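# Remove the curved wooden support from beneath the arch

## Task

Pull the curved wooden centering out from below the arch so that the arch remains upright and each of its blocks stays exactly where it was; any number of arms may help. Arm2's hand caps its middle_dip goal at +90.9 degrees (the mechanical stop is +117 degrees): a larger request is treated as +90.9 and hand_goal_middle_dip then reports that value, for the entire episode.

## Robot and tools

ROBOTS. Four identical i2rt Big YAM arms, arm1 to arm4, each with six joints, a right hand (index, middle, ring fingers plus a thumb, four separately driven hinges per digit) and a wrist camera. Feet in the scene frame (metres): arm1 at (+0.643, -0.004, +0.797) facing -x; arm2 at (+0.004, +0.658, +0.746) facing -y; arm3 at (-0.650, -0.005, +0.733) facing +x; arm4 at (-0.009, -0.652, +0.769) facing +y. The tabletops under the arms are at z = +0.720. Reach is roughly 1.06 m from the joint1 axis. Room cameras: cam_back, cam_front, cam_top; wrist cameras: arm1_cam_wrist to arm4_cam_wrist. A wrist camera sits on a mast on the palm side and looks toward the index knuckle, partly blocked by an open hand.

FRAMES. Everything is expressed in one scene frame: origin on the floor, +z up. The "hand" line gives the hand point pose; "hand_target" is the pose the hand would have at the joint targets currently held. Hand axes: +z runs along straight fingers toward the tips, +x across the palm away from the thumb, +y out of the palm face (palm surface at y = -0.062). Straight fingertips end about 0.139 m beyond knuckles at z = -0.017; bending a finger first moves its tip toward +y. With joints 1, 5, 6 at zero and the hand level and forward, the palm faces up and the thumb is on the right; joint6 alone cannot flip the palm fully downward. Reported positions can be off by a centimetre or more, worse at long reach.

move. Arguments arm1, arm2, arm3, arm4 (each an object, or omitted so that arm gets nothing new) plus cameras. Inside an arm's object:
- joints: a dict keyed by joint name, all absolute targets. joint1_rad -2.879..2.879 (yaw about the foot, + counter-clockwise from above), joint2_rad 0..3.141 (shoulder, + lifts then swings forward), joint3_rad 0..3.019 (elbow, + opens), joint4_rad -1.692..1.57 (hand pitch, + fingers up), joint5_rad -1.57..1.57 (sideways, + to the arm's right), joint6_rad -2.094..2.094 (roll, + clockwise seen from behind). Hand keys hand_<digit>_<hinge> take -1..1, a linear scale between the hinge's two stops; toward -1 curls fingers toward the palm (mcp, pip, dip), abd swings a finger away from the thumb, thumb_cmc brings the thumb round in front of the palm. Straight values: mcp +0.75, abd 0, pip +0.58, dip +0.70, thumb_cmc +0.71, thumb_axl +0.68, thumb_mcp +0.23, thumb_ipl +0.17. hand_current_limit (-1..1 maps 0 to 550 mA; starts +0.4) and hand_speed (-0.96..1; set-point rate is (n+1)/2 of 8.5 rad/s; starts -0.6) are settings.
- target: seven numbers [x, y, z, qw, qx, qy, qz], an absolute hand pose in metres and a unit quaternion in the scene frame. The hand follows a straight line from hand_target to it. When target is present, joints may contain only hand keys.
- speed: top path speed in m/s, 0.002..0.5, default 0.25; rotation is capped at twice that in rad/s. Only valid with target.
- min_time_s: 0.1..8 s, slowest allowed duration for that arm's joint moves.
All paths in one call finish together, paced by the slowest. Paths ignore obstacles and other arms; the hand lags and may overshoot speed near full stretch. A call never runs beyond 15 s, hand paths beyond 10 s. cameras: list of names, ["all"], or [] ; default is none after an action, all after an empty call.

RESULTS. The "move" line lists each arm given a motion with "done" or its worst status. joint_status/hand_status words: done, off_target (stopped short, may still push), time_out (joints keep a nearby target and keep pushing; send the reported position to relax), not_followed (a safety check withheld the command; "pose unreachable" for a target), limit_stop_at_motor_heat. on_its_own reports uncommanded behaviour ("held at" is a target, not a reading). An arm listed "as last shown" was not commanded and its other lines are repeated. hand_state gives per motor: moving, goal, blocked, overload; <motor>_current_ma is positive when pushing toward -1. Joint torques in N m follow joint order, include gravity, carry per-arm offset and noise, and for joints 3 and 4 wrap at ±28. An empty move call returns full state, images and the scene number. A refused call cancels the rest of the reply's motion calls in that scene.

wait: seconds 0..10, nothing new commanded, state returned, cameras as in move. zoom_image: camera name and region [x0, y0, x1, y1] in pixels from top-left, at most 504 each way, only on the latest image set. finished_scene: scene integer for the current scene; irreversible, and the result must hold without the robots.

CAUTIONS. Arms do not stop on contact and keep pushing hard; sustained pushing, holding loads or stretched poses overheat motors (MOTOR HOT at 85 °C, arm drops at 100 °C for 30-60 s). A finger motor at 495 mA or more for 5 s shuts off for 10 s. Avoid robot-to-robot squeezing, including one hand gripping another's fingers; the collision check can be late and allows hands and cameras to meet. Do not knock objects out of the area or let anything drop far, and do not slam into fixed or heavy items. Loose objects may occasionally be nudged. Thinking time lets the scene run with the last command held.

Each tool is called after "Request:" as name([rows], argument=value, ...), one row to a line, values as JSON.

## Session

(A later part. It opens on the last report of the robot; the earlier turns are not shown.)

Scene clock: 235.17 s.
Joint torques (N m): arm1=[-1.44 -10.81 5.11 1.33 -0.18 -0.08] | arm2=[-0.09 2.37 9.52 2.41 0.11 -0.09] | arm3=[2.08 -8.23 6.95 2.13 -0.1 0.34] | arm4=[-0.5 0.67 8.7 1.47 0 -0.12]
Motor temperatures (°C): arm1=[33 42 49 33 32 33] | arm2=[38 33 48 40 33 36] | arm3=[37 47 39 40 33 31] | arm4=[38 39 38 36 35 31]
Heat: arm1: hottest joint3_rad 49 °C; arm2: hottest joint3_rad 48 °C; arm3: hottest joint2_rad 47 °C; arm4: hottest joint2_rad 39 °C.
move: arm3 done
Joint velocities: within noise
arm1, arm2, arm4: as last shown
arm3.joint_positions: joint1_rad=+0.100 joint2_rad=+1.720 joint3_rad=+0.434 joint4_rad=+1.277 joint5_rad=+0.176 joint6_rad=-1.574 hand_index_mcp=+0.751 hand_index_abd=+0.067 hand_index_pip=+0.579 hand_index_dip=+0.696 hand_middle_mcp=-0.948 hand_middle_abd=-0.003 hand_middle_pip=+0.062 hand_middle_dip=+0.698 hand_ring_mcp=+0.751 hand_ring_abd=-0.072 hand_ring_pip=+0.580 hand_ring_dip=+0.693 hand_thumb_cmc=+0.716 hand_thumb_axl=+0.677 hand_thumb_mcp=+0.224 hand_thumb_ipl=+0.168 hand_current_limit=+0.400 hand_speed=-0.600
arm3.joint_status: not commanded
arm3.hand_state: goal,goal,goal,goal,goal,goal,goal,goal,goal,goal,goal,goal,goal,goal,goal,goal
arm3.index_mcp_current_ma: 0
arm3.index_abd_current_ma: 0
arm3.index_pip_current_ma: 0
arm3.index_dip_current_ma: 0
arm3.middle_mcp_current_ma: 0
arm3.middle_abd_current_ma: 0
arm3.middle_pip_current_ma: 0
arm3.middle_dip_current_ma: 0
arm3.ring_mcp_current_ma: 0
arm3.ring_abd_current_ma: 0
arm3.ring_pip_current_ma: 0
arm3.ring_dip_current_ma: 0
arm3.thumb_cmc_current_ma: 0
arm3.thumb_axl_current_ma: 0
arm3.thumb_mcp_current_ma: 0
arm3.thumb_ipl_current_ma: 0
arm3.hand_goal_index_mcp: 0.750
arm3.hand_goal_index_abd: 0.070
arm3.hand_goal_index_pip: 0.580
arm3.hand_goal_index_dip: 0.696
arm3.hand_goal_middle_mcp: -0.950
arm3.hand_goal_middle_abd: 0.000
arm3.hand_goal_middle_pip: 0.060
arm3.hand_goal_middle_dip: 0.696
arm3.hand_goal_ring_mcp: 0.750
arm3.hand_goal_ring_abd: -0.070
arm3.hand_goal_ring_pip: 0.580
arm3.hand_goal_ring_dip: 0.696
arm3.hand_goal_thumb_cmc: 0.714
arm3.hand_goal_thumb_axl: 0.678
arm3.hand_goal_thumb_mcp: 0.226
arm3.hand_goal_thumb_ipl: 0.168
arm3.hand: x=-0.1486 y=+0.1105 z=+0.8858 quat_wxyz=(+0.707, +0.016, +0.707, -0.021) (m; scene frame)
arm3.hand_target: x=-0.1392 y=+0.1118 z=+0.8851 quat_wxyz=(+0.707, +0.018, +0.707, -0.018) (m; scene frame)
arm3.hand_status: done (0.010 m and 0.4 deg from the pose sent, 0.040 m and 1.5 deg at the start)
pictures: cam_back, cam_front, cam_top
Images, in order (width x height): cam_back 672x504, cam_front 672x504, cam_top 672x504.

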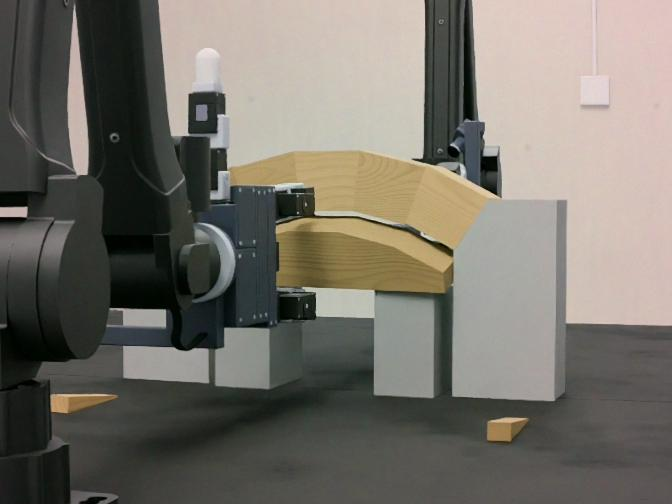

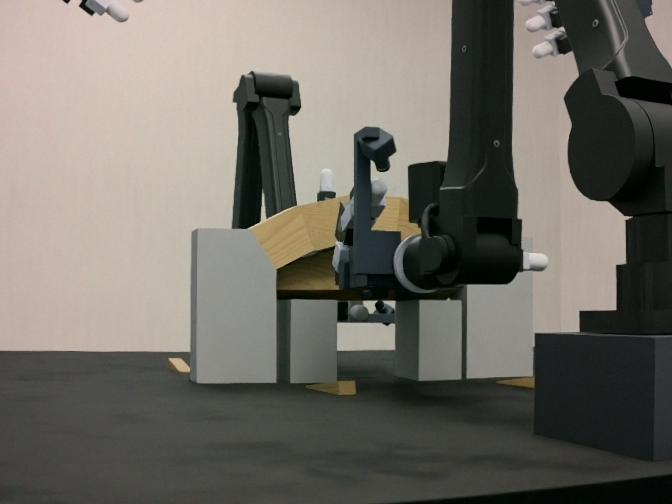

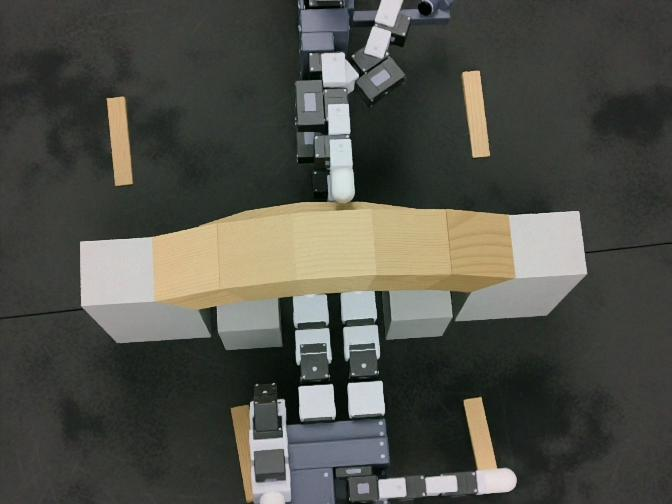

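Request:
move(cameras=["cam_top","cam_front","cam_back"])

Scene clock: 236.30 s.
Joint torques (N m): arm1=[-1.38 -10.99 5.16 1.13 -0.19 -0.02] | arm2=[-0.09 2.32 9.52 2.41 0.11 -0.09] | arm3=[0.73 -7.53 6.84 1.89 -0.06 0.3] | arm4=[-0.62 0.62 8.69 1.5 0 -0.12]
Motor temperatures (°C): arm1=[33 42 49 33 32 33] | arm2=[38 33 48 39 33 36] | arm3=[37 47 39 40 33 31] | arm4=[38 39 38 36 35 31]
Heat: arm1: hottest joint3_rad 49 °C; arm2: hottest joint3_rad 48 °C; arm3: hottest joint2_rad 47 °C; arm4: hottest joint2_rad 39 °C.
Joint velocities: within noise
arm1.joint_positions: joint1_rad=+0.110 joint2_rad=+1.979 joint3_rad=+0.514 joint4_rad=+1.483 joint5_rad=+0.122 joint6_rad=+0.004 hand_index_mcp=+0.738 hand_index_abd=-0.004 hand_index_pip=+0.563 hand_index_dip=+0.684 hand_middle_mcp=+0.758 hand_middle_abd=+0.003 hand_middle_pip=+0.580 hand_middle_dip=+0.694 hand_ring_mcp=-0.921 hand_ring_abd=+0.020 hand_ring_pip=+0.069 hand_ring_dip=+0.700 hand_thumb_cmc=+0.723 hand_thumb_axl=+0.677 hand_thumb_mcp=+0.224 hand_thumb_ipl=+0.168 hand_current_limit=+0.400 hand_speed=-0.600
arm1.joint_status: not commanded
arm1.hand_state: goal,goal,goal,goal,goal,goal,goal,goal,blocked,goal,goal,goal,goal,goal,goal,goal
arm1.index_mcp_current_ma: -3
arm1.index_abd_current_ma: 0
arm1.index_pip_current_ma: -5
arm1.index_dip_current_ma: -2
arm1.middle_mcp_current_ma: 1
arm1.middle_abd_current_ma: 0
arm1.middle_pip_current_ma: 0
arm1.middle_dip_current_ma: 0
arm1.ring_mcp_current_ma: 15
arm1.ring_abd_current_ma: 5
arm1.ring_pip_current_ma: 1
arm1.ring_dip_current_ma: 0
arm1.thumb_cmc_current_ma: 1
arm1.thumb_axl_current_ma: 0
arm1.thumb_mcp_current_ma: 0
arm1.thumb_ipl_current_ma: 0
arm1.hand_goal_index_mcp: 0.750
arm1.hand_goal_index_abd: 0.000
arm1.hand_goal_index_pip: 0.580
arm1.hand_goal_index_dip: 0.696
arm1.hand_goal_middle_mcp: 0.750
arm1.hand_goal_middle_abd: 0.000
arm1.hand_goal_middle_pip: 0.580
arm1.hand_goal_middle_dip: 0.696
arm1.hand_goal_ring_mcp: -0.950
arm1.hand_goal_ring_abd: 0.000
arm1.hand_goal_ring_pip: 0.060
arm1.hand_goal_ring_dip: 0.696
arm1.hand_goal_thumb_cmc: 0.714
arm1.hand_goal_thumb_axl: 0.678
arm1.hand_goal_thumb_mcp: 0.226
arm1.hand_goal_thumb_ipl: 0.168
arm1.hand: x=+0.1233 y=+0.0008 z=+0.9553 quat_wxyz=(-0.492, -0.484, +0.509, +0.514) (m; scene frame)
arm1.hand_target: x=+0.1127 y=+0.0031 z=+0.9460 quat_wxyz=(-0.487, -0.487, +0.513, +0.512) (m; scene frame)
arm1.hand_status: not commanded
arm2.joint_positions: joint1_rad=+0.026 joint2_rad=+0.643 joint3_rad=+1.411 joint4_rad=-1.287 joint5_rad=+0.093 joint6_rad=+1.162 hand_index_mcp=+0.755 hand_index_abd=+0.000 hand_index_pip=+0.577 hand_index_dip=+0.696 hand_middle_mcp=+0.755 hand_middle_abd=+0.000 hand_middle_pip=+0.577 hand_middle_dip=+0.696 hand_ring_mcp=+0.755 hand_ring_abd=+0.000 hand_ring_pip=+0.577 hand_ring_dip=+0.696 hand_thumb_cmc=+0.715 hand_thumb_axl=+0.677 hand_thumb_mcp=+0.226 hand_thumb_ipl=+0.168 hand_current_limit=+0.400 hand_speed=-0.600
arm2.joint_status: not commanded
arm2.hand_state: goal,goal,goal,goal,goal,goal,goal,goal,goal,goal,goal,goal,goal,goal,goal,goal
arm2.index_mcp_current_ma: 0
arm2.index_abd_current_ma: 0
arm2.index_pip_current_ma: 0
arm2.index_dip_current_ma: 0
arm2.middle_mcp_current_ma: 0
arm2.middle_abd_current_ma: 0
arm2.middle_pip_current_ma: 0
arm2.middle_dip_current_ma: 0
arm2.ring_mcp_current_ma: 0
arm2.ring_abd_current_ma: 0
arm2.ring_pip_current_ma: 0
arm2.ring_dip_current_ma: 0
arm2.thumb_cmc_current_ma: 0
arm2.thumb_axl_current_ma: 0
arm2.thumb_mcp_current_ma: 0
arm2.thumb_ipl_current_ma: 0
arm2.hand_goal_index_mcp: 0.754
arm2.hand_goal_index_abd: 0.000
arm2.hand_goal_index_pip: 0.576
arm2.hand_goal_index_dip: 0.696
arm2.hand_goal_middle_mcp: 0.754
arm2.hand_goal_middle_abd: 0.000
arm2.hand_goal_middle_pip: 0.576
arm2.hand_goal_middle_dip: 0.696
arm2.hand_goal_ring_mcp: 0.754
arm2.hand_goal_ring_abd: 0.000
arm2.hand_goal_ring_pip: 0.576
arm2.hand_goal_ring_dip: 0.696
arm2.hand_goal_thumb_cmc: 0.714
arm2.hand_goal_thumb_axl: 0.678
arm2.hand_goal_thumb_mcp: 0.226
arm2.hand_goal_thumb_ipl: 0.168
arm2.hand: x=-0.1014 y=+0.4106 z=+1.3164 quat_wxyz=(+0.442, +0.708, -0.495, +0.241) (m; scene frame)
arm2.hand_target: x=-0.1015 y=+0.4137 z=+1.3285 quat_wxyz=(+0.451, +0.702, -0.492, +0.248) (m; scene frame)
arm2.hand_status: not commanded
arm3.joint_positions: joint1_rad=+0.100 joint2_rad=+1.720 joint3_rad=+0.434 joint4_rad=+1.277 joint5_rad=+0.176 joint6_rad=-1.574 hand_index_mcp=+0.751 hand_index_abd=+0.067 hand_index_pip=+0.579 hand_index_dip=+0.696 hand_middle_mcp=-0.948 hand_middle_abd=-0.003 hand_middle_pip=+0.062 hand_middle_dip=+0.698 hand_ring_mcp=+0.751 hand_ring_abd=-0.072 hand_ring_pip=+0.580 hand_ring_dip=+0.693 hand_thumb_cmc=+0.716 hand_thumb_axl=+0.677 hand_thumb_mcp=+0.224 hand_thumb_ipl=+0.168 hand_current_limit=+0.400 hand_speed=-0.600
arm3.joint_status: not commanded
arm3.hand_state: goal,goal,goal,goal,goal,goal,goal,goal,goal,goal,goal,goal,goal,goal,goal,goal
arm3.index_mcp_current_ma: 0
arm3.index_abd_current_ma: 0
arm3.index_pip_current_ma: 0
arm3.index_dip_current_ma: 0
arm3.middle_mcp_current_ma: 0
arm3.middle_abd_current_ma: 0
arm3.middle_pip_current_ma: 0
arm3.middle_dip_current_ma: 0
arm3.ring_mcp_current_ma: 0
arm3.ring_abd_current_ma: 0
arm3.ring_pip_current_ma: 0
arm3.ring_dip_current_ma: 0
arm3.thumb_cmc_current_ma: 0
arm3.thumb_axl_current_ma: 0
arm3.thumb_mcp_current_ma: 0
arm3.thumb_ipl_current_ma: 0
arm3.hand_goal_index_mcp: 0.750
arm3.hand_goal_index_abd: 0.070
arm3.hand_goal_index_pip: 0.580
arm3.hand_goal_index_dip: 0.696
arm3.hand_goal_middle_mcp: -0.950
arm3.hand_goal_middle_abd: 0.000
arm3.hand_goal_middle_pip: 0.060
arm3.hand_goal_middle_dip: 0.696
arm3.hand_goal_ring_mcp: 0.750
arm3.hand_goal_ring_abd: -0.070
arm3.hand_goal_ring_pip: 0.580
arm3.hand_goal_ring_dip: 0.696
arm3.hand_goal_thumb_cmc: 0.714
arm3.hand_goal_thumb_axl: 0.678
arm3.hand_goal_thumb_mcp: 0.226
arm3.hand_goal_thumb_ipl: 0.168
arm3.hand: x=-0.1486 y=+0.1105 z=+0.8858 quat_wxyz=(+0.707, +0.016, +0.707, -0.021) (m; scene frame)
arm3.hand_target: x=-0.1392 y=+0.1118 z=+0.8851 quat_wxyz=(+0.707, +0.018, +0.707, -0.018) (m; scene frame)
arm3.hand_status: done (0.010 m and 0.4 deg from the pose sent, 0.040 m and 1.5 deg at the start)
arm4.joint_positions: joint1_rad=+0.002 joint2_rad=+0.640 joint3_rad=+1.352 joint4_rad=-1.260 joint5_rad=-0.057 joint6_rad=+1.182 hand_index_mcp=+0.754 hand_index_abd=+0.000 hand_index_pip=+0.577 hand_index_dip=+0.696 hand_middle_mcp=+0.754 hand_middle_abd=+0.000 hand_middle_pip=+0.577 hand_middle_dip=+0.696 hand_ring_mcp=+0.754 hand_ring_abd=+0.000 hand_ring_pip=+0.577 hand_ring_dip=+0.696 hand_thumb_cmc=+0.714 hand_thumb_axl=+0.677 hand_thumb_mcp=+0.226 hand_thumb_ipl=+0.168 hand_current_limit=+0.400 hand_speed=-0.600
arm4.joint_status: not commanded
arm4.hand_state: goal,goal,goal,goal,goal,goal,goal,goal,goal,goal,goal,goal,goal,goal,goal,goal
arm4.index_mcp_current_ma: 0
arm4.index_abd_current_ma: 0
arm4.index_pip_current_ma: 0
arm4.index_dip_current_ma: 0
arm4.middle_mcp_current_ma: 0
arm4.middle_abd_current_ma: 0
arm4.middle_pip_current_ma: 0
arm4.middle_dip_current_ma: 0
arm4.ring_mcp_current_ma: 0
arm4.ring_abd_current_ma: 0
arm4.ring_pip_current_ma: 0
arm4.ring_dip_current_ma: 0
arm4.thumb_cmc_current_ma: 0
arm4.thumb_axl_current_ma: 0
arm4.thumb_mcp_current_ma: 0
arm4.thumb_ipl_current_ma: 0
arm4.hand_goal_index_mcp: 0.754
arm4.hand_goal_index_abd: 0.000
arm4.hand_goal_index_pip: 0.576
arm4.hand_goal_index_dip: 0.696
arm4.hand_goal_middle_mcp: 0.754
arm4.hand_goal_middle_abd: 0.000
arm4.hand_goal_middle_pip: 0.576
arm4.hand_goal_middle_dip: 0.696
arm4.hand_goal_ring_mcp: 0.754
arm4.hand_goal_ring_abd: 0.000
arm4.hand_goal_ring_pip: 0.576
arm4.hand_goal_ring_dip: 0.696
arm4.hand_goal_thumb_cmc: 0.714
arm4.hand_goal_thumb_axl: 0.678
arm4.hand_goal_thumb_mcp: 0.226
arm4.hand_goal_thumb_ipl: 0.168
arm4.hand: x=+0.0525 y=-0.3823 z=+1.3097 quat_wxyz=(-0.296, +0.459, +0.741, +0.392) (m; scene frame)
arm4.hand_target: x=+0.0524 y=-0.3847 z=+1.3217 quat_wxyz=(-0.302, +0.455, +0.736, +0.401) (m; scene frame)
arm4.hand_status: not commanded
pictures: cam_back, cam_front, cam_top
Images, in order (width x height): cam_back 672x504, cam_front 672x504, cam_top 672x504.

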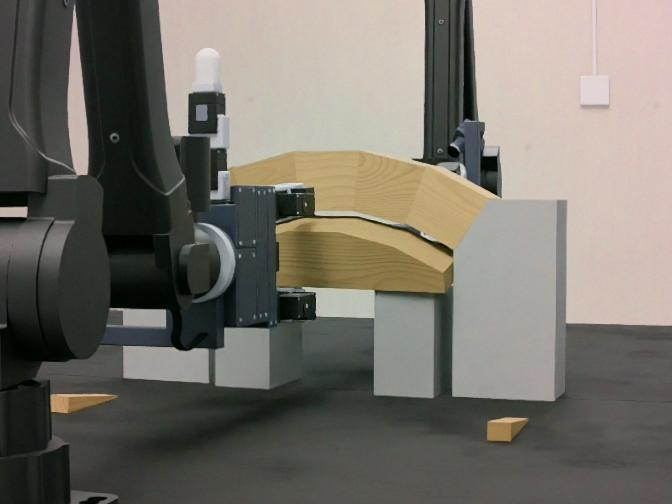

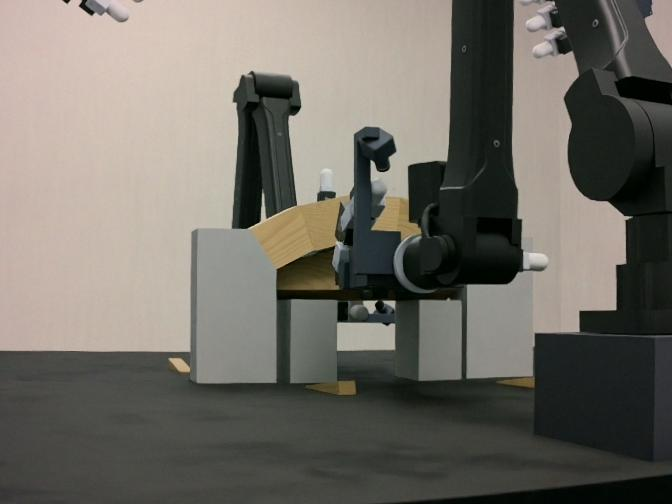

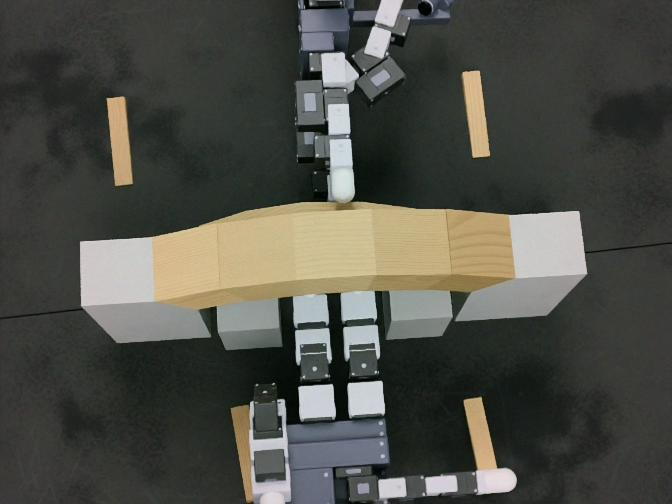

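Request:
move(arm3={"joints":{"hand_index_abd":-0.06,"hand_ring_abd":0.0,"hand_current_limit":0.75}}, cameras=["cam_top","cam_front","cam_back"])

Request:
zoom_image(camera="cam_back", region=[200, 160, 520, 400])

Request:
zoom_image(camera="cam_front", region=[240, 180, 500, 340])

Scene clock: 244.17 s.
Joint torques (N m): arm1=[-1.26 -10.64 5.12 1.2 -0.18 -0.05] | arm2=[-0.03 2.32 9.54 2.43 0.11 -0.09] | arm3=[0.85 -7.94 6.65 2.1 -0.07 0.24] | arm4=[-0.56 0.67 8.69 1.48 0 -0.12]
Motor temperatures (°C): arm1=[33 42 48 33 32 33] | arm2=[38 32 48 39 33 36] | arm3=[37 47 39 40 32 31] | arm4=[38 39 38 36 35 31]
Heat: arm1: hottest joint3_rad 48 °C; arm2: hottest joint3_rad 48 °C; arm3: hottest joint2_rad 47 °C; arm4: hottest joint2_rad 39 °C.
move: arm3 done
Joint velocities: within noise
arm1, arm2, arm4: as last shown
arm3.joint_positions: joint1_rad=+0.100 joint2_rad=+1.720 joint3_rad=+0.434 joint4_rad=+1.277 joint5_rad=+0.176 joint6_rad=-1.574 hand_index_mcp=+0.751 hand_index_abd=-0.062 hand_index_pip=+0.579 hand_index_dip=+0.696 hand_middle_mcp=-0.948 hand_middle_abd=-0.003 hand_middle_pip=+0.062 hand_middle_dip=+0.698 hand_ring_mcp=+0.751 hand_ring_abd=-0.011 hand_ring_pip=+0.580 hand_ring_dip=+0.693 hand_thumb_cmc=+0.716 hand_thumb_axl=+0.677 hand_thumb_mcp=+0.224 hand_thumb_ipl=+0.168 hand_current_limit=+0.750 hand_speed=-0.600
arm3.joint_status: all done
arm3.hand_state: goal,goal,goal,goal,goal,goal,goal,goal,goal,goal,goal,goal,goal,goal,goal,goal
arm3.index_mcp_current_ma: 0
arm3.index_abd_current_ma: 0
arm3.index_pip_current_ma: 0
arm3.index_dip_current_ma: 0
arm3.middle_mcp_current_ma: 0
arm3.middle_abd_current_ma: 0
arm3.middle_pip_current_ma: 0
arm3.middle_dip_current_ma: 0
arm3.ring_mcp_current_ma: 0
arm3.ring_abd_current_ma: -2
arm3.ring_pip_current_ma: 0
arm3.ring_dip_current_ma: 0
arm3.thumb_cmc_current_ma: 0
arm3.thumb_axl_current_ma: 0
arm3.thumb_mcp_current_ma: 0
arm3.thumb_ipl_current_ma: 0
arm3.hand_goal_index_mcp: 0.750
arm3.hand_goal_index_abd: -0.060
arm3.hand_goal_index_pip: 0.580
arm3.hand_goal_index_dip: 0.696
arm3.hand_goal_middle_mcp: -0.950
arm3.hand_goal_middle_abd: 0.000
arm3.hand_goal_middle_pip: 0.060
arm3.hand_goal_middle_dip: 0.696
arm3.hand_goal_ring_mcp: 0.750
arm3.hand_goal_ring_abd: 0.000
arm3.hand_goal_ring_pip: 0.580
arm3.hand_goal_ring_dip: 0.696
arm3.hand_goal_thumb_cmc: 0.714
arm3.hand_goal_thumb_axl: 0.678
arm3.hand_goal_thumb_mcp: 0.226
arm3.hand_goal_thumb_ipl: 0.168
arm3.hand: x=-0.1486 y=+0.1105 z=+0.8858 quat_wxyz=(+0.707, +0.016, +0.707, -0.021) (m; scene frame)
arm3.hand_target: x=-0.1392 y=+0.1118 z=+0.8851 quat_wxyz=(+0.707, +0.018, +0.707, -0.018) (m; scene frame)
arm3.hand_status: not commanded
pictures: cam_back, cam_front, cam_top
Images, in order (width x height): cam_back 672x504, cam_front 672x504, cam_top 672x504.

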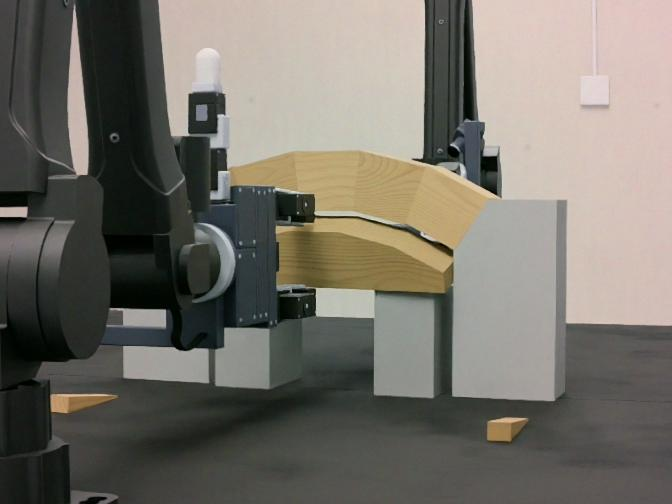

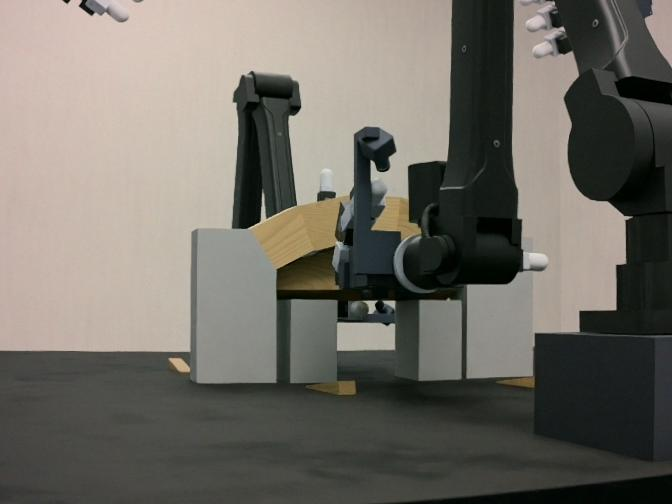

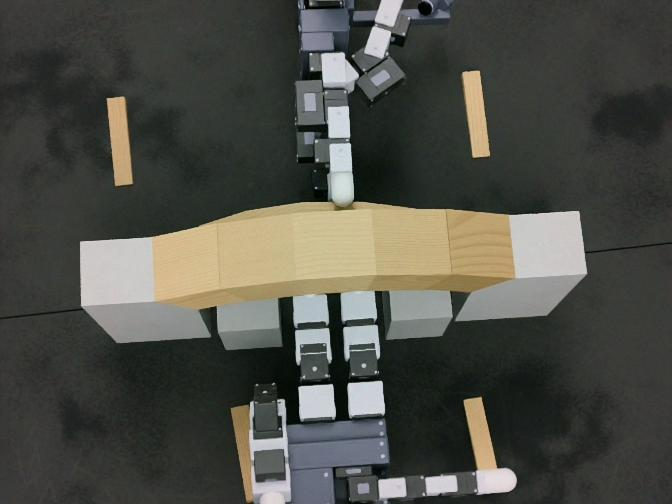

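Scaled by 1.575 from the camera's 672x504 image, which has a finer 960x720 frame.

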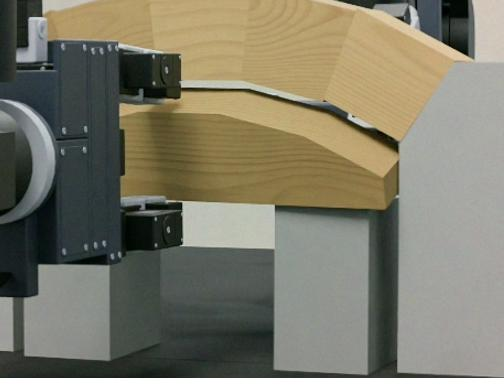

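Scaled by 1.938 from the camera's 672x504 image, which has a finer 960x720 frame.

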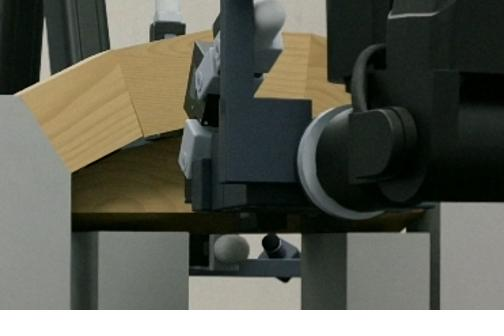

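Request:
move(arm3={"joints":{"hand_index_abd":-0.10,"hand_ring_abd":0.06}}, cameras=["cam_front","cam_back"])

Request:
zoom_image(camera="cam_back", region=[200, 160, 520, 400])

Request:
zoom_image(camera="cam_front", region=[240, 180, 500, 340])

Scene clock: 244.83 s.
Joint torques (N m): arm1=[-1.38 -11.05 5.2 1.28 -0.18 -0.06] | arm2=[-0.09 2.26 9.54 2.41 0.11 -0.09] | arm3=[0.26 -8.23 6.93 2.22 -0.11 0.26] | arm4=[-0.56 0.67 8.7 1.47 0.01 -0.12]
Motor temperatures (°C): arm1=[33 42 48 33 32 33] | arm2=[38 32 48 39 33 36] | arm3=[37 47 39 40 32 31] | arm4=[38 39 38 36 35 31]
Heat: arm1: hottest joint3_rad 48 °C; arm2: hottest joint3_rad 48 °C; arm3: hottest joint2_rad 47 °C; arm4: hottest joint2_rad 39 °C.
move: arm3 done
Joint velocities: within noise
arm1, arm2, arm4: as last shown
arm3.joint_positions: joint1_rad=+0.100 joint2_rad=+1.720 joint3_rad=+0.434 joint4_rad=+1.277 joint5_rad=+0.176 joint6_rad=-1.574 hand_index_mcp=+0.751 hand_index_abd=-0.101 hand_index_pip=+0.579 hand_index_dip=+0.696 hand_middle_mcp=-0.948 hand_middle_abd=-0.003 hand_middle_pip=+0.062 hand_middle_dip=+0.698 hand_ring_mcp=+0.751 hand_ring_abd=+0.049 hand_ring_pip=+0.580 hand_ring_dip=+0.693 hand_thumb_cmc=+0.716 hand_thumb_axl=+0.677 hand_thumb_mcp=+0.224 hand_thumb_ipl=+0.168 hand_current_limit=+0.750 hand_speed=-0.600
arm3.joint_status: all done
arm3.hand_state: goal,goal,goal,goal,goal,goal,goal,goal,goal,goal,goal,goal,goal,goal,goal,goal
arm3.index_mcp_current_ma: 0
arm3.index_abd_current_ma: 0
arm3.index_pip_current_ma: 0
arm3.index_dip_current_ma: 0
arm3.middle_mcp_current_ma: 0
arm3.middle_abd_current_ma: 0
arm3.middle_pip_current_ma: 0
arm3.middle_dip_current_ma: 0
arm3.ring_mcp_current_ma: 0
arm3.ring_abd_current_ma: -2
arm3.ring_pip_current_ma: 0
arm3.ring_dip_current_ma: 0
arm3.thumb_cmc_current_ma: 0
arm3.thumb_axl_current_ma: 0
arm3.thumb_mcp_current_ma: 0
arm3.thumb_ipl_current_ma: 0
arm3.hand_goal_index_mcp: 0.750
arm3.hand_goal_index_abd: -0.100
arm3.hand_goal_index_pip: 0.580
arm3.hand_goal_index_dip: 0.696
arm3.hand_goal_middle_mcp: -0.950
arm3.hand_goal_middle_abd: 0.000
arm3.hand_goal_middle_pip: 0.060
arm3.hand_goal_middle_dip: 0.696
arm3.hand_goal_ring_mcp: 0.750
arm3.hand_goal_ring_abd: 0.060
arm3.hand_goal_ring_pip: 0.580
arm3.hand_goal_ring_dip: 0.696
arm3.hand_goal_thumb_cmc: 0.714
arm3.hand_goal_thumb_axl: 0.678
arm3.hand_goal_thumb_mcp: 0.226
arm3.hand_goal_thumb_ipl: 0.168
arm3.hand: x=-0.1486 y=+0.1105 z=+0.8858 quat_wxyz=(+0.707, +0.016, +0.707, -0.021) (m; scene frame)
arm3.hand_target: x=-0.1392 y=+0.1118 z=+0.8851 quat_wxyz=(+0.707, +0.018, +0.707, -0.018) (m; scene frame)
arm3.hand_status: not commanded
pictures: cam_back, cam_front
Images, in order (width x height): cam_back 672x504, cam_front 672x504.

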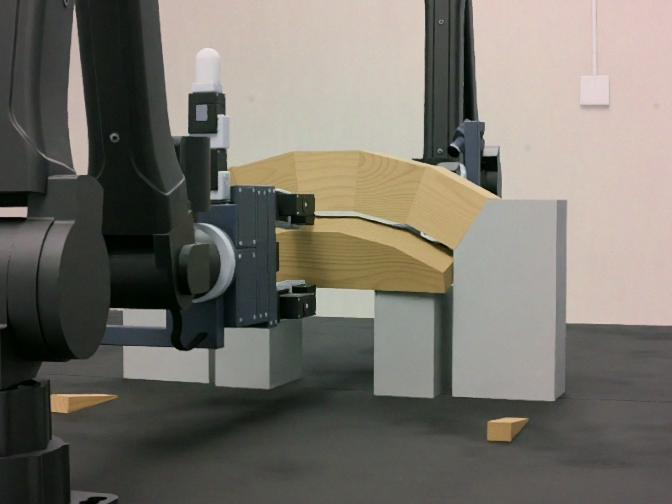

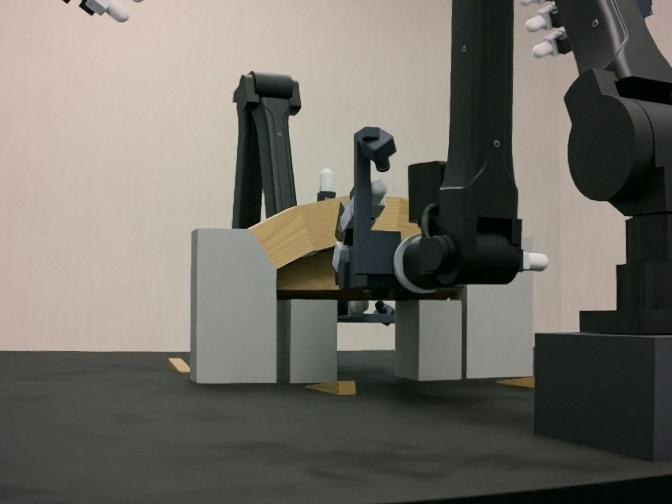

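Scaled by 1.575 from the camera's 672x504 image, which has a finer 960x720 frame.

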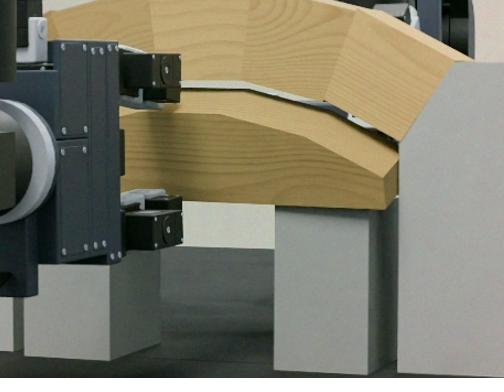

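Scaled by 1.938 from the camera's 672x504 image, which has a finer 960x720 frame.

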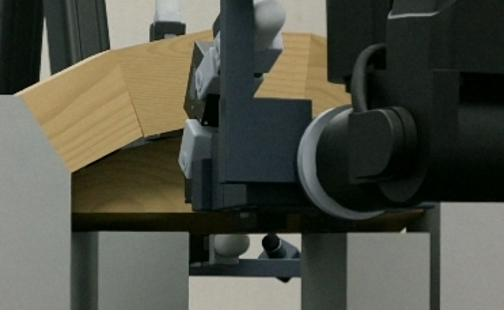

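Request:
move(arm3={"joints":{"hand_index_abd":-0.15,"hand_ring_abd":0.10}}, cameras=["cam_front","cam_back"])

Request:
zoom_image(camera="cam_front", region=[320, 260, 440, 340])

Request:
zoom_image(camera="cam_back", region=[200, 160, 520, 400])

Scene clock: 245.50 s.
Joint torques (N m): arm1=[-1.32 -11.05 5.12 1.2 -0.18 -0.03] | arm2=[-0.09 2.32 9.54 2.41 0.11 -0.09] | arm3=[1.08 -8.29 6.68 2 -0.15 0.28] | arm4=[-0.56 0.67 8.72 1.48 0 -0.11]
Motor temperatures (°C): arm1=[33 42 48 33 32 33] | arm2=[38 32 48 39 33 36] | arm3=[37 47 39 40 32 31] | arm4=[38 39 38 36 35 31]
Heat: arm1: hottest joint3_rad 48 °C; arm2: hottest joint3_rad 48 °C; arm3: hottest joint2_rad 47 °C; arm4: hottest joint2_rad 39 °C.
move: arm3 done
Joint velocities: within noise
arm1, arm2, arm4: as last shown
arm3.joint_positions: joint1_rad=+0.100 joint2_rad=+1.720 joint3_rad=+0.434 joint4_rad=+1.277 joint5_rad=+0.176 joint6_rad=-1.574 hand_index_mcp=+0.751 hand_index_abd=-0.151 hand_index_pip=+0.579 hand_index_dip=+0.696 hand_middle_mcp=-0.948 hand_middle_abd=-0.003 hand_middle_pip=+0.062 hand_middle_dip=+0.698 hand_ring_mcp=+0.751 hand_ring_abd=+0.089 hand_ring_pip=+0.580 hand_ring_dip=+0.693 hand_thumb_cmc=+0.716 hand_thumb_axl=+0.677 hand_thumb_mcp=+0.224 hand_thumb_ipl=+0.168 hand_current_limit=+0.750 hand_speed=-0.600
arm3.joint_status: all done
arm3.hand_state: goal,goal,goal,goal,goal,goal,goal,goal,goal,goal,goal,goal,goal,goal,goal,goal
arm3.index_mcp_current_ma: 0
arm3.index_abd_current_ma: 0
arm3.index_pip_current_ma: 0
arm3.index_dip_current_ma: 0
arm3.middle_mcp_current_ma: 0
arm3.middle_abd_current_ma: 0
arm3.middle_pip_current_ma: 0
arm3.middle_dip_current_ma: 0
arm3.ring_mcp_current_ma: 0
arm3.ring_abd_current_ma: -2
arm3.ring_pip_current_ma: 0
arm3.ring_dip_current_ma: 0
arm3.thumb_cmc_current_ma: 0
arm3.thumb_axl_current_ma: 0
arm3.thumb_mcp_current_ma: 0
arm3.thumb_ipl_current_ma: 0
arm3.hand_goal_index_mcp: 0.750
arm3.hand_goal_index_abd: -0.150
arm3.hand_goal_index_pip: 0.580
arm3.hand_goal_index_dip: 0.696
arm3.hand_goal_middle_mcp: -0.950
arm3.hand_goal_middle_abd: 0.000
arm3.hand_goal_middle_pip: 0.060
arm3.hand_goal_middle_dip: 0.696
arm3.hand_goal_ring_mcp: 0.750
arm3.hand_goal_ring_abd: 0.100
arm3.hand_goal_ring_pip: 0.580
arm3.hand_goal_ring_dip: 0.696
arm3.hand_goal_thumb_cmc: 0.714
arm3.hand_goal_thumb_axl: 0.678
arm3.hand_goal_thumb_mcp: 0.226
arm3.hand_goal_thumb_ipl: 0.168
arm3.hand: x=-0.1486 y=+0.1105 z=+0.8858 quat_wxyz=(+0.707, +0.016, +0.707, -0.021) (m; scene frame)
arm3.hand_target: x=-0.1392 y=+0.1118 z=+0.8851 quat_wxyz=(+0.707, +0.018, +0.707, -0.018) (m; scene frame)
arm3.hand_status: not commanded
pictures: cam_back, cam_front
Images, in order (width x height): cam_back 672x504, cam_front 672x504.

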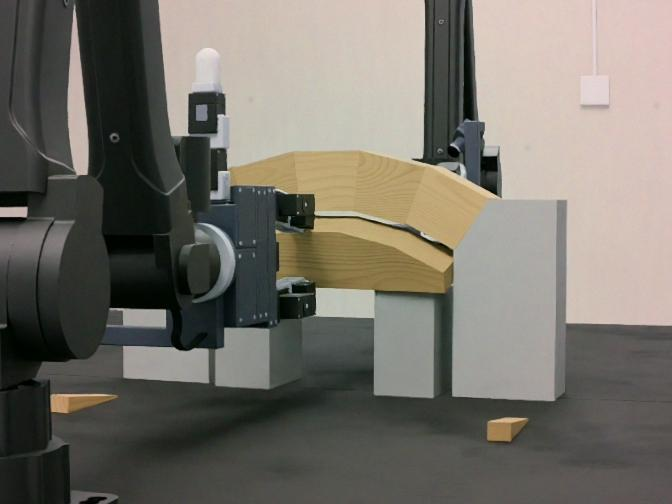

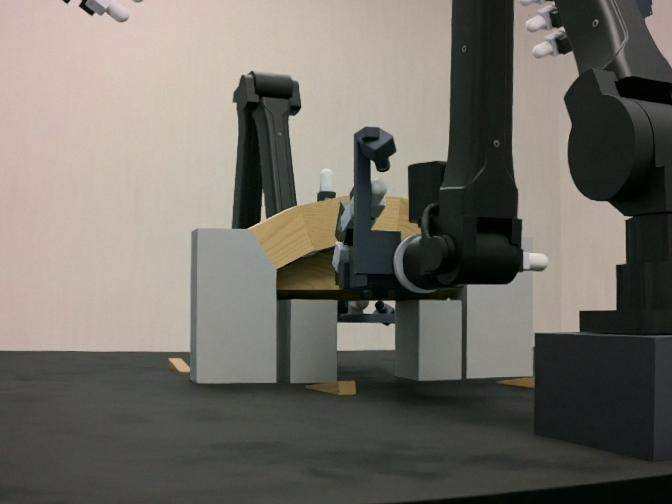

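Scaled by 4.200 from the camera's 672x504 image, which has a finer 960x720 frame.

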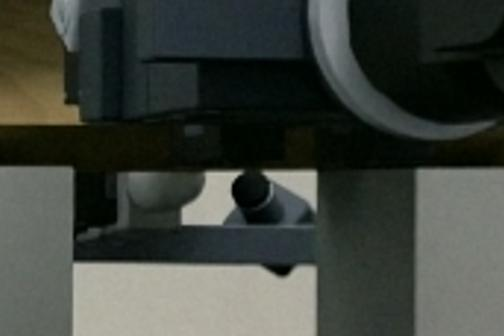

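Scaled by 1.575 from the camera's 672x504 image, which has a finer 960x720 frame.

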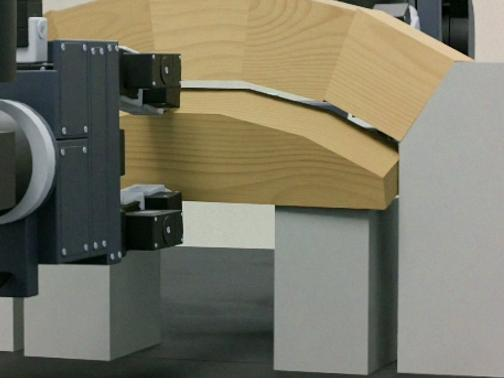

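Request:
zoom_image(camera="cam_front", region=[270, 240, 350, 310])

Request:
zoom_image(camera="cam_front", region=[420, 260, 500, 330])

Request:
zoom_image(camera="cam_back", region=[390, 240, 480, 320])

Scaled by 6.300 from the camera's 672x504 image, which has a finer 960x720 frame.

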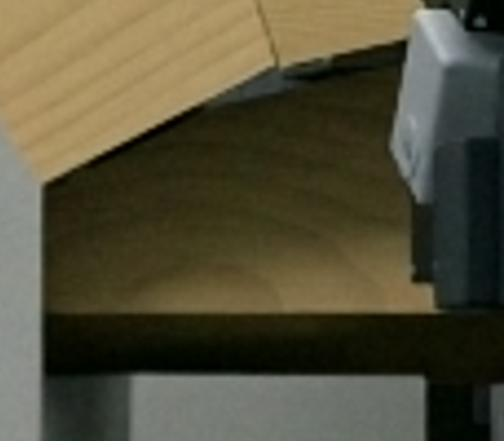

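Scaled by 6.300 from the camera's 672x504 image, which has a finer 960x720 frame.

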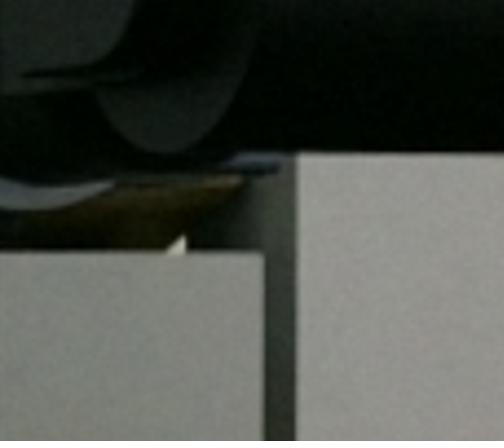

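Scaled by 5.600 from the camera's 672x504 image, which has a finer 960x720 frame.

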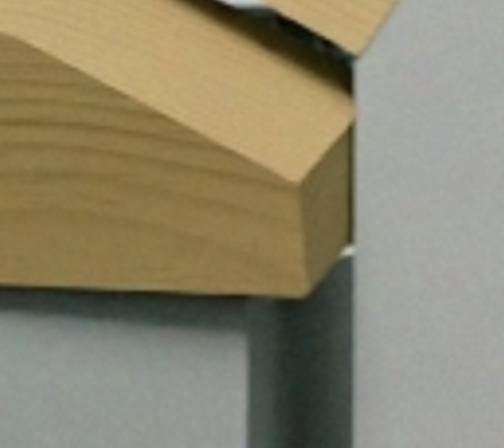

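Request:
zoom_image(camera="cam_front", region=[330, 280, 400, 335])

Request:
zoom_image(camera="cam_back", region=[180, 250, 340, 370])

Request:
zoom_image(camera="cam_top", region=[280, 120, 400, 220])

Scaled by 7.200 from the camera's 672x504 image, which has a finer 960x720 frame.

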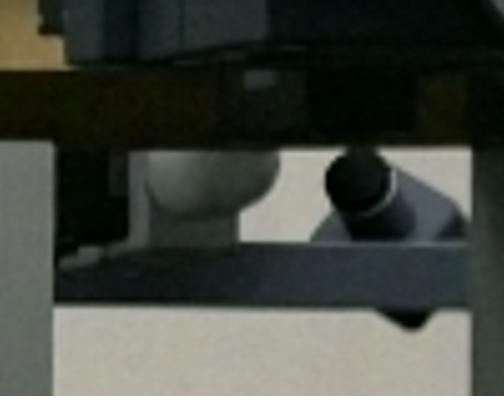

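Scaled by 3.150 from the camera's 672x504 image, which has a finer 960x720 frame.

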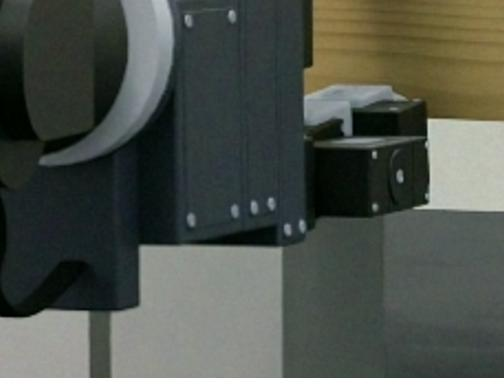

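This scene's latest camera images include none from cam_top. They are from: cam_back, cam_front. cam_top's image comes with the result of a call that names it in "cameras".

Request:
move(cameras=["cam_top"])

Request:
zoom_image(camera="cam_top", region=[280, 140, 400, 230])

Scene clock: 247.33 s.
Joint torques (N m): arm1=[-1.49 -10.87 5.11 1.26 -0.21 -0.07] | arm2=[-0.09 2.32 9.52 2.41 0.11 -0.09] | arm3=[0.67 -8.23 6.69 2.17 -0.07 0.27] | arm4=[-0.56 0.56 8.68 1.48 0 -0.12]
Motor temperatures (°C): arm1=[33 42 48 33 31 33] | arm2=[38 32 48 39 33 36] | arm3=[37 47 39 40 32 31] | arm4=[38 39 38 36 35 31]
Heat: arm1: hottest joint3_rad 48 °C; arm2: hottest joint3_rad 48 °C; arm3: hottest joint2_rad 47 °C; arm4: hottest joint2_rad 39 °C.
Joint velocities: within noise
arm1.joint_positions: joint1_rad=+0.110 joint2_rad=+1.979 joint3_rad=+0.514 joint4_rad=+1.483 joint5_rad=+0.122 joint6_rad=+0.004 hand_index_mcp=+0.738 hand_index_abd=-0.004 hand_index_pip=+0.563 hand_index_dip=+0.684 hand_middle_mcp=+0.758 hand_middle_abd=+0.003 hand_middle_pip=+0.580 hand_middle_dip=+0.694 hand_ring_mcp=-0.921 hand_ring_abd=+0.020 hand_ring_pip=+0.069 hand_ring_dip=+0.700 hand_thumb_cmc=+0.723 hand_thumb_axl=+0.677 hand_thumb_mcp=+0.224 hand_thumb_ipl=+0.168 hand_current_limit=+0.400 hand_speed=-0.600
arm1.joint_status: not commanded
arm1.hand_state: goal,goal,goal,goal,goal,goal,goal,goal,blocked,goal,goal,goal,goal,goal,goal,goal
arm1.index_mcp_current_ma: -3
arm1.index_abd_current_ma: 0
arm1.index_pip_current_ma: -5
arm1.index_dip_current_ma: -2
arm1.middle_mcp_current_ma: 1
arm1.middle_abd_current_ma: 0
arm1.middle_pip_current_ma: 0
arm1.middle_dip_current_ma: 0
arm1.ring_mcp_current_ma: 15
arm1.ring_abd_current_ma: 5
arm1.ring_pip_current_ma: 1
arm1.ring_dip_current_ma: 0
arm1.thumb_cmc_current_ma: 1
arm1.thumb_axl_current_ma: 0
arm1.thumb_mcp_current_ma: 0
arm1.thumb_ipl_current_ma: 0
arm1.hand_goal_index_mcp: 0.750
arm1.hand_goal_index_abd: 0.000
arm1.hand_goal_index_pip: 0.580
arm1.hand_goal_index_dip: 0.696
arm1.hand_goal_middle_mcp: 0.750
arm1.hand_goal_middle_abd: 0.000
arm1.hand_goal_middle_pip: 0.580
arm1.hand_goal_middle_dip: 0.696
arm1.hand_goal_ring_mcp: -0.950
arm1.hand_goal_ring_abd: 0.000
arm1.hand_goal_ring_pip: 0.060
arm1.hand_goal_ring_dip: 0.696
arm1.hand_goal_thumb_cmc: 0.714
arm1.hand_goal_thumb_axl: 0.678
arm1.hand_goal_thumb_mcp: 0.226
arm1.hand_goal_thumb_ipl: 0.168
arm1.hand: x=+0.1233 y=+0.0008 z=+0.9553 quat_wxyz=(-0.492, -0.484, +0.509, +0.514) (m; scene frame)
arm1.hand_target: x=+0.1127 y=+0.0031 z=+0.9460 quat_wxyz=(-0.487, -0.487, +0.513, +0.512) (m; scene frame)
arm1.hand_status: not commanded
arm2.joint_positions: joint1_rad=+0.026 joint2_rad=+0.643 joint3_rad=+1.411 joint4_rad=-1.287 joint5_rad=+0.093 joint6_rad=+1.162 hand_index_mcp=+0.755 hand_index_abd=+0.000 hand_index_pip=+0.577 hand_index_dip=+0.696 hand_middle_mcp=+0.755 hand_middle_abd=+0.000 hand_middle_pip=+0.577 hand_middle_dip=+0.696 hand_ring_mcp=+0.755 hand_ring_abd=+0.000 hand_ring_pip=+0.577 hand_ring_dip=+0.696 hand_thumb_cmc=+0.715 hand_thumb_axl=+0.677 hand_thumb_mcp=+0.226 hand_thumb_ipl=+0.168 hand_current_limit=+0.400 hand_speed=-0.600
arm2.joint_status: not commanded
arm2.hand_state: goal,goal,goal,goal,goal,goal,goal,goal,goal,goal,goal,goal,goal,goal,goal,goal
arm2.index_mcp_current_ma: 0
arm2.index_abd_current_ma: 0
arm2.index_pip_current_ma: 0
arm2.index_dip_current_ma: 0
arm2.middle_mcp_current_ma: 0
arm2.middle_abd_current_ma: 0
arm2.middle_pip_current_ma: 0
arm2.middle_dip_current_ma: 0
arm2.ring_mcp_current_ma: 0
arm2.ring_abd_current_ma: 0
arm2.ring_pip_current_ma: 0
arm2.ring_dip_current_ma: 0
arm2.thumb_cmc_current_ma: 0
arm2.thumb_axl_current_ma: 0
arm2.thumb_mcp_current_ma: 0
arm2.thumb_ipl_current_ma: 0
arm2.hand_goal_index_mcp: 0.754
arm2.hand_goal_index_abd: 0.000
arm2.hand_goal_index_pip: 0.576
arm2.hand_goal_index_dip: 0.696
arm2.hand_goal_middle_mcp: 0.754
arm2.hand_goal_middle_abd: 0.000
arm2.hand_goal_middle_pip: 0.576
arm2.hand_goal_middle_dip: 0.696
arm2.hand_goal_ring_mcp: 0.754
arm2.hand_goal_ring_abd: 0.000
arm2.hand_goal_ring_pip: 0.576
arm2.hand_goal_ring_dip: 0.696
arm2.hand_goal_thumb_cmc: 0.714
arm2.hand_goal_thumb_axl: 0.678
arm2.hand_goal_thumb_mcp: 0.226
arm2.hand_goal_thumb_ipl: 0.168
arm2.hand: x=-0.1014 y=+0.4106 z=+1.3164 quat_wxyz=(+0.442, +0.708, -0.495, +0.241) (m; scene frame)
arm2.hand_target: x=-0.1015 y=+0.4137 z=+1.3285 quat_wxyz=(+0.451, +0.702, -0.492, +0.248) (m; scene frame)
arm2.hand_status: not commanded
arm3.joint_positions: joint1_rad=+0.100 joint2_rad=+1.720 joint3_rad=+0.434 joint4_rad=+1.277 joint5_rad=+0.176 joint6_rad=-1.574 hand_index_mcp=+0.751 hand_index_abd=-0.151 hand_index_pip=+0.579 hand_index_dip=+0.696 hand_middle_mcp=-0.948 hand_middle_abd=-0.003 hand_middle_pip=+0.062 hand_middle_dip=+0.698 hand_ring_mcp=+0.751 hand_ring_abd=+0.089 hand_ring_pip=+0.580 hand_ring_dip=+0.693 hand_thumb_cmc=+0.716 hand_thumb_axl=+0.677 hand_thumb_mcp=+0.224 hand_thumb_ipl=+0.168 hand_current_limit=+0.750 hand_speed=-0.600
arm3.joint_status: all done
arm3.hand_state: goal,goal,goal,goal,goal,goal,goal,goal,goal,goal,goal,goal,goal,goal,goal,goal
arm3.index_mcp_current_ma: 0
arm3.index_abd_current_ma: 0
arm3.index_pip_current_ma: 0
arm3.index_dip_current_ma: 0
arm3.middle_mcp_current_ma: 0
arm3.middle_abd_current_ma: 0
arm3.middle_pip_current_ma: 0
arm3.middle_dip_current_ma: 0
arm3.ring_mcp_current_ma: 0
arm3.ring_abd_current_ma: -2
arm3.ring_pip_current_ma: 0
arm3.ring_dip_current_ma: 0
arm3.thumb_cmc_current_ma: 0
arm3.thumb_axl_current_ma: 0
arm3.thumb_mcp_current_ma: 0
arm3.thumb_ipl_current_ma: 0
arm3.hand_goal_index_mcp: 0.750
arm3.hand_goal_index_abd: -0.150
arm3.hand_goal_index_pip: 0.580
arm3.hand_goal_index_dip: 0.696
arm3.hand_goal_middle_mcp: -0.950
arm3.hand_goal_middle_abd: 0.000
arm3.hand_goal_middle_pip: 0.060
arm3.hand_goal_middle_dip: 0.696
arm3.hand_goal_ring_mcp: 0.750
arm3.hand_goal_ring_abd: 0.100
arm3.hand_goal_ring_pip: 0.580
arm3.hand_goal_ring_dip: 0.696
arm3.hand_goal_thumb_cmc: 0.714
arm3.hand_goal_thumb_axl: 0.678
arm3.hand_goal_thumb_mcp: 0.226
arm3.hand_goal_thumb_ipl: 0.168
arm3.hand: x=-0.1486 y=+0.1105 z=+0.8858 quat_wxyz=(+0.707, +0.016, +0.707, -0.021) (m; scene frame)
arm3.hand_target: x=-0.1392 y=+0.1118 z=+0.8851 quat_wxyz=(+0.707, +0.018, +0.707, -0.018) (m; scene frame)
arm3.hand_status: not commanded
arm4.joint_positions: joint1_rad=+0.002 joint2_rad=+0.640 joint3_rad=+1.352 joint4_rad=-1.260 joint5_rad=-0.057 joint6_rad=+1.182 hand_index_mcp=+0.754 hand_index_abd=+0.000 hand_index_pip=+0.577 hand_index_dip=+0.696 hand_middle_mcp=+0.754 hand_middle_abd=+0.000 hand_middle_pip=+0.577 hand_middle_dip=+0.696 hand_ring_mcp=+0.754 hand_ring_abd=+0.000 hand_ring_pip=+0.577 hand_ring_dip=+0.696 hand_thumb_cmc=+0.714 hand_thumb_axl=+0.677 hand_thumb_mcp=+0.226 hand_thumb_ipl=+0.168 hand_current_limit=+0.400 hand_speed=-0.600
arm4.joint_status: not commanded
arm4.hand_state: goal,goal,goal,goal,goal,goal,goal,goal,goal,goal,goal,goal,goal,goal,goal,goal
arm4.index_mcp_current_ma: 0
arm4.index_abd_current_ma: 0
arm4.index_pip_current_ma: 0
arm4.index_dip_current_ma: 0
arm4.middle_mcp_current_ma: 0
arm4.middle_abd_current_ma: 0
arm4.middle_pip_current_ma: 0
arm4.middle_dip_current_ma: 0
arm4.ring_mcp_current_ma: 0
arm4.ring_abd_current_ma: 0
arm4.ring_pip_current_ma: 0
arm4.ring_dip_current_ma: 0
arm4.thumb_cmc_current_ma: 0
arm4.thumb_axl_current_ma: 0
arm4.thumb_mcp_current_ma: 0
arm4.thumb_ipl_current_ma: 0
arm4.hand_goal_index_mcp: 0.754
arm4.hand_goal_index_abd: 0.000
arm4.hand_goal_index_pip: 0.576
arm4.hand_goal_index_dip: 0.696
arm4.hand_goal_middle_mcp: 0.754
arm4.hand_goal_middle_abd: 0.000
arm4.hand_goal_middle_pip: 0.576
arm4.hand_goal_middle_dip: 0.696
arm4.hand_goal_ring_mcp: 0.754
arm4.hand_goal_ring_abd: 0.000
arm4.hand_goal_ring_pip: 0.576
arm4.hand_goal_ring_dip: 0.696
arm4.hand_goal_thumb_cmc: 0.714
arm4.hand_goal_thumb_axl: 0.678
arm4.hand_goal_thumb_mcp: 0.226
arm4.hand_goal_thumb_ipl: 0.168
arm4.hand: x=+0.0525 y=-0.3823 z=+1.3097 quat_wxyz=(-0.296, +0.459, +0.741, +0.392) (m; scene frame)
arm4.hand_target: x=+0.0524 y=-0.3847 z=+1.3217 quat_wxyz=(-0.302, +0.455, +0.736, +0.401) (m; scene frame)
arm4.hand_status: not commanded
pictures: cam_top
Images, in order (width x height): cam_top 672x504.

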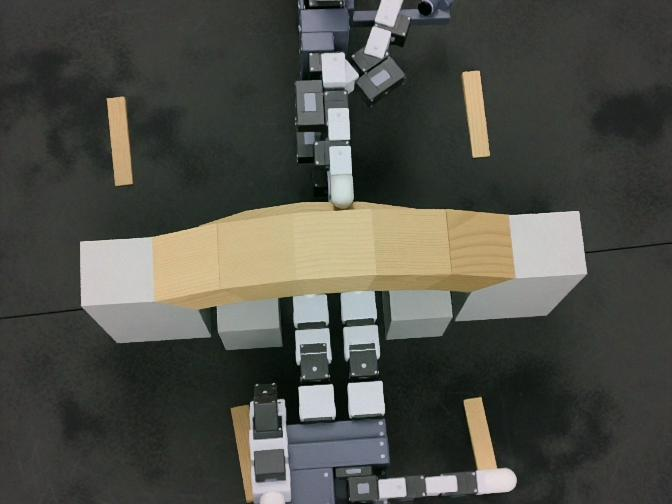

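Scaled by 4.200 from the camera's 672x504 image, which has a finer 960x720 frame.

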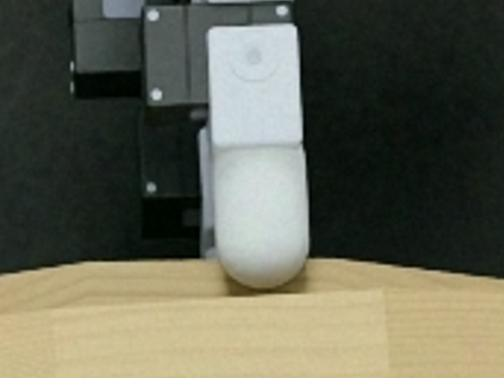

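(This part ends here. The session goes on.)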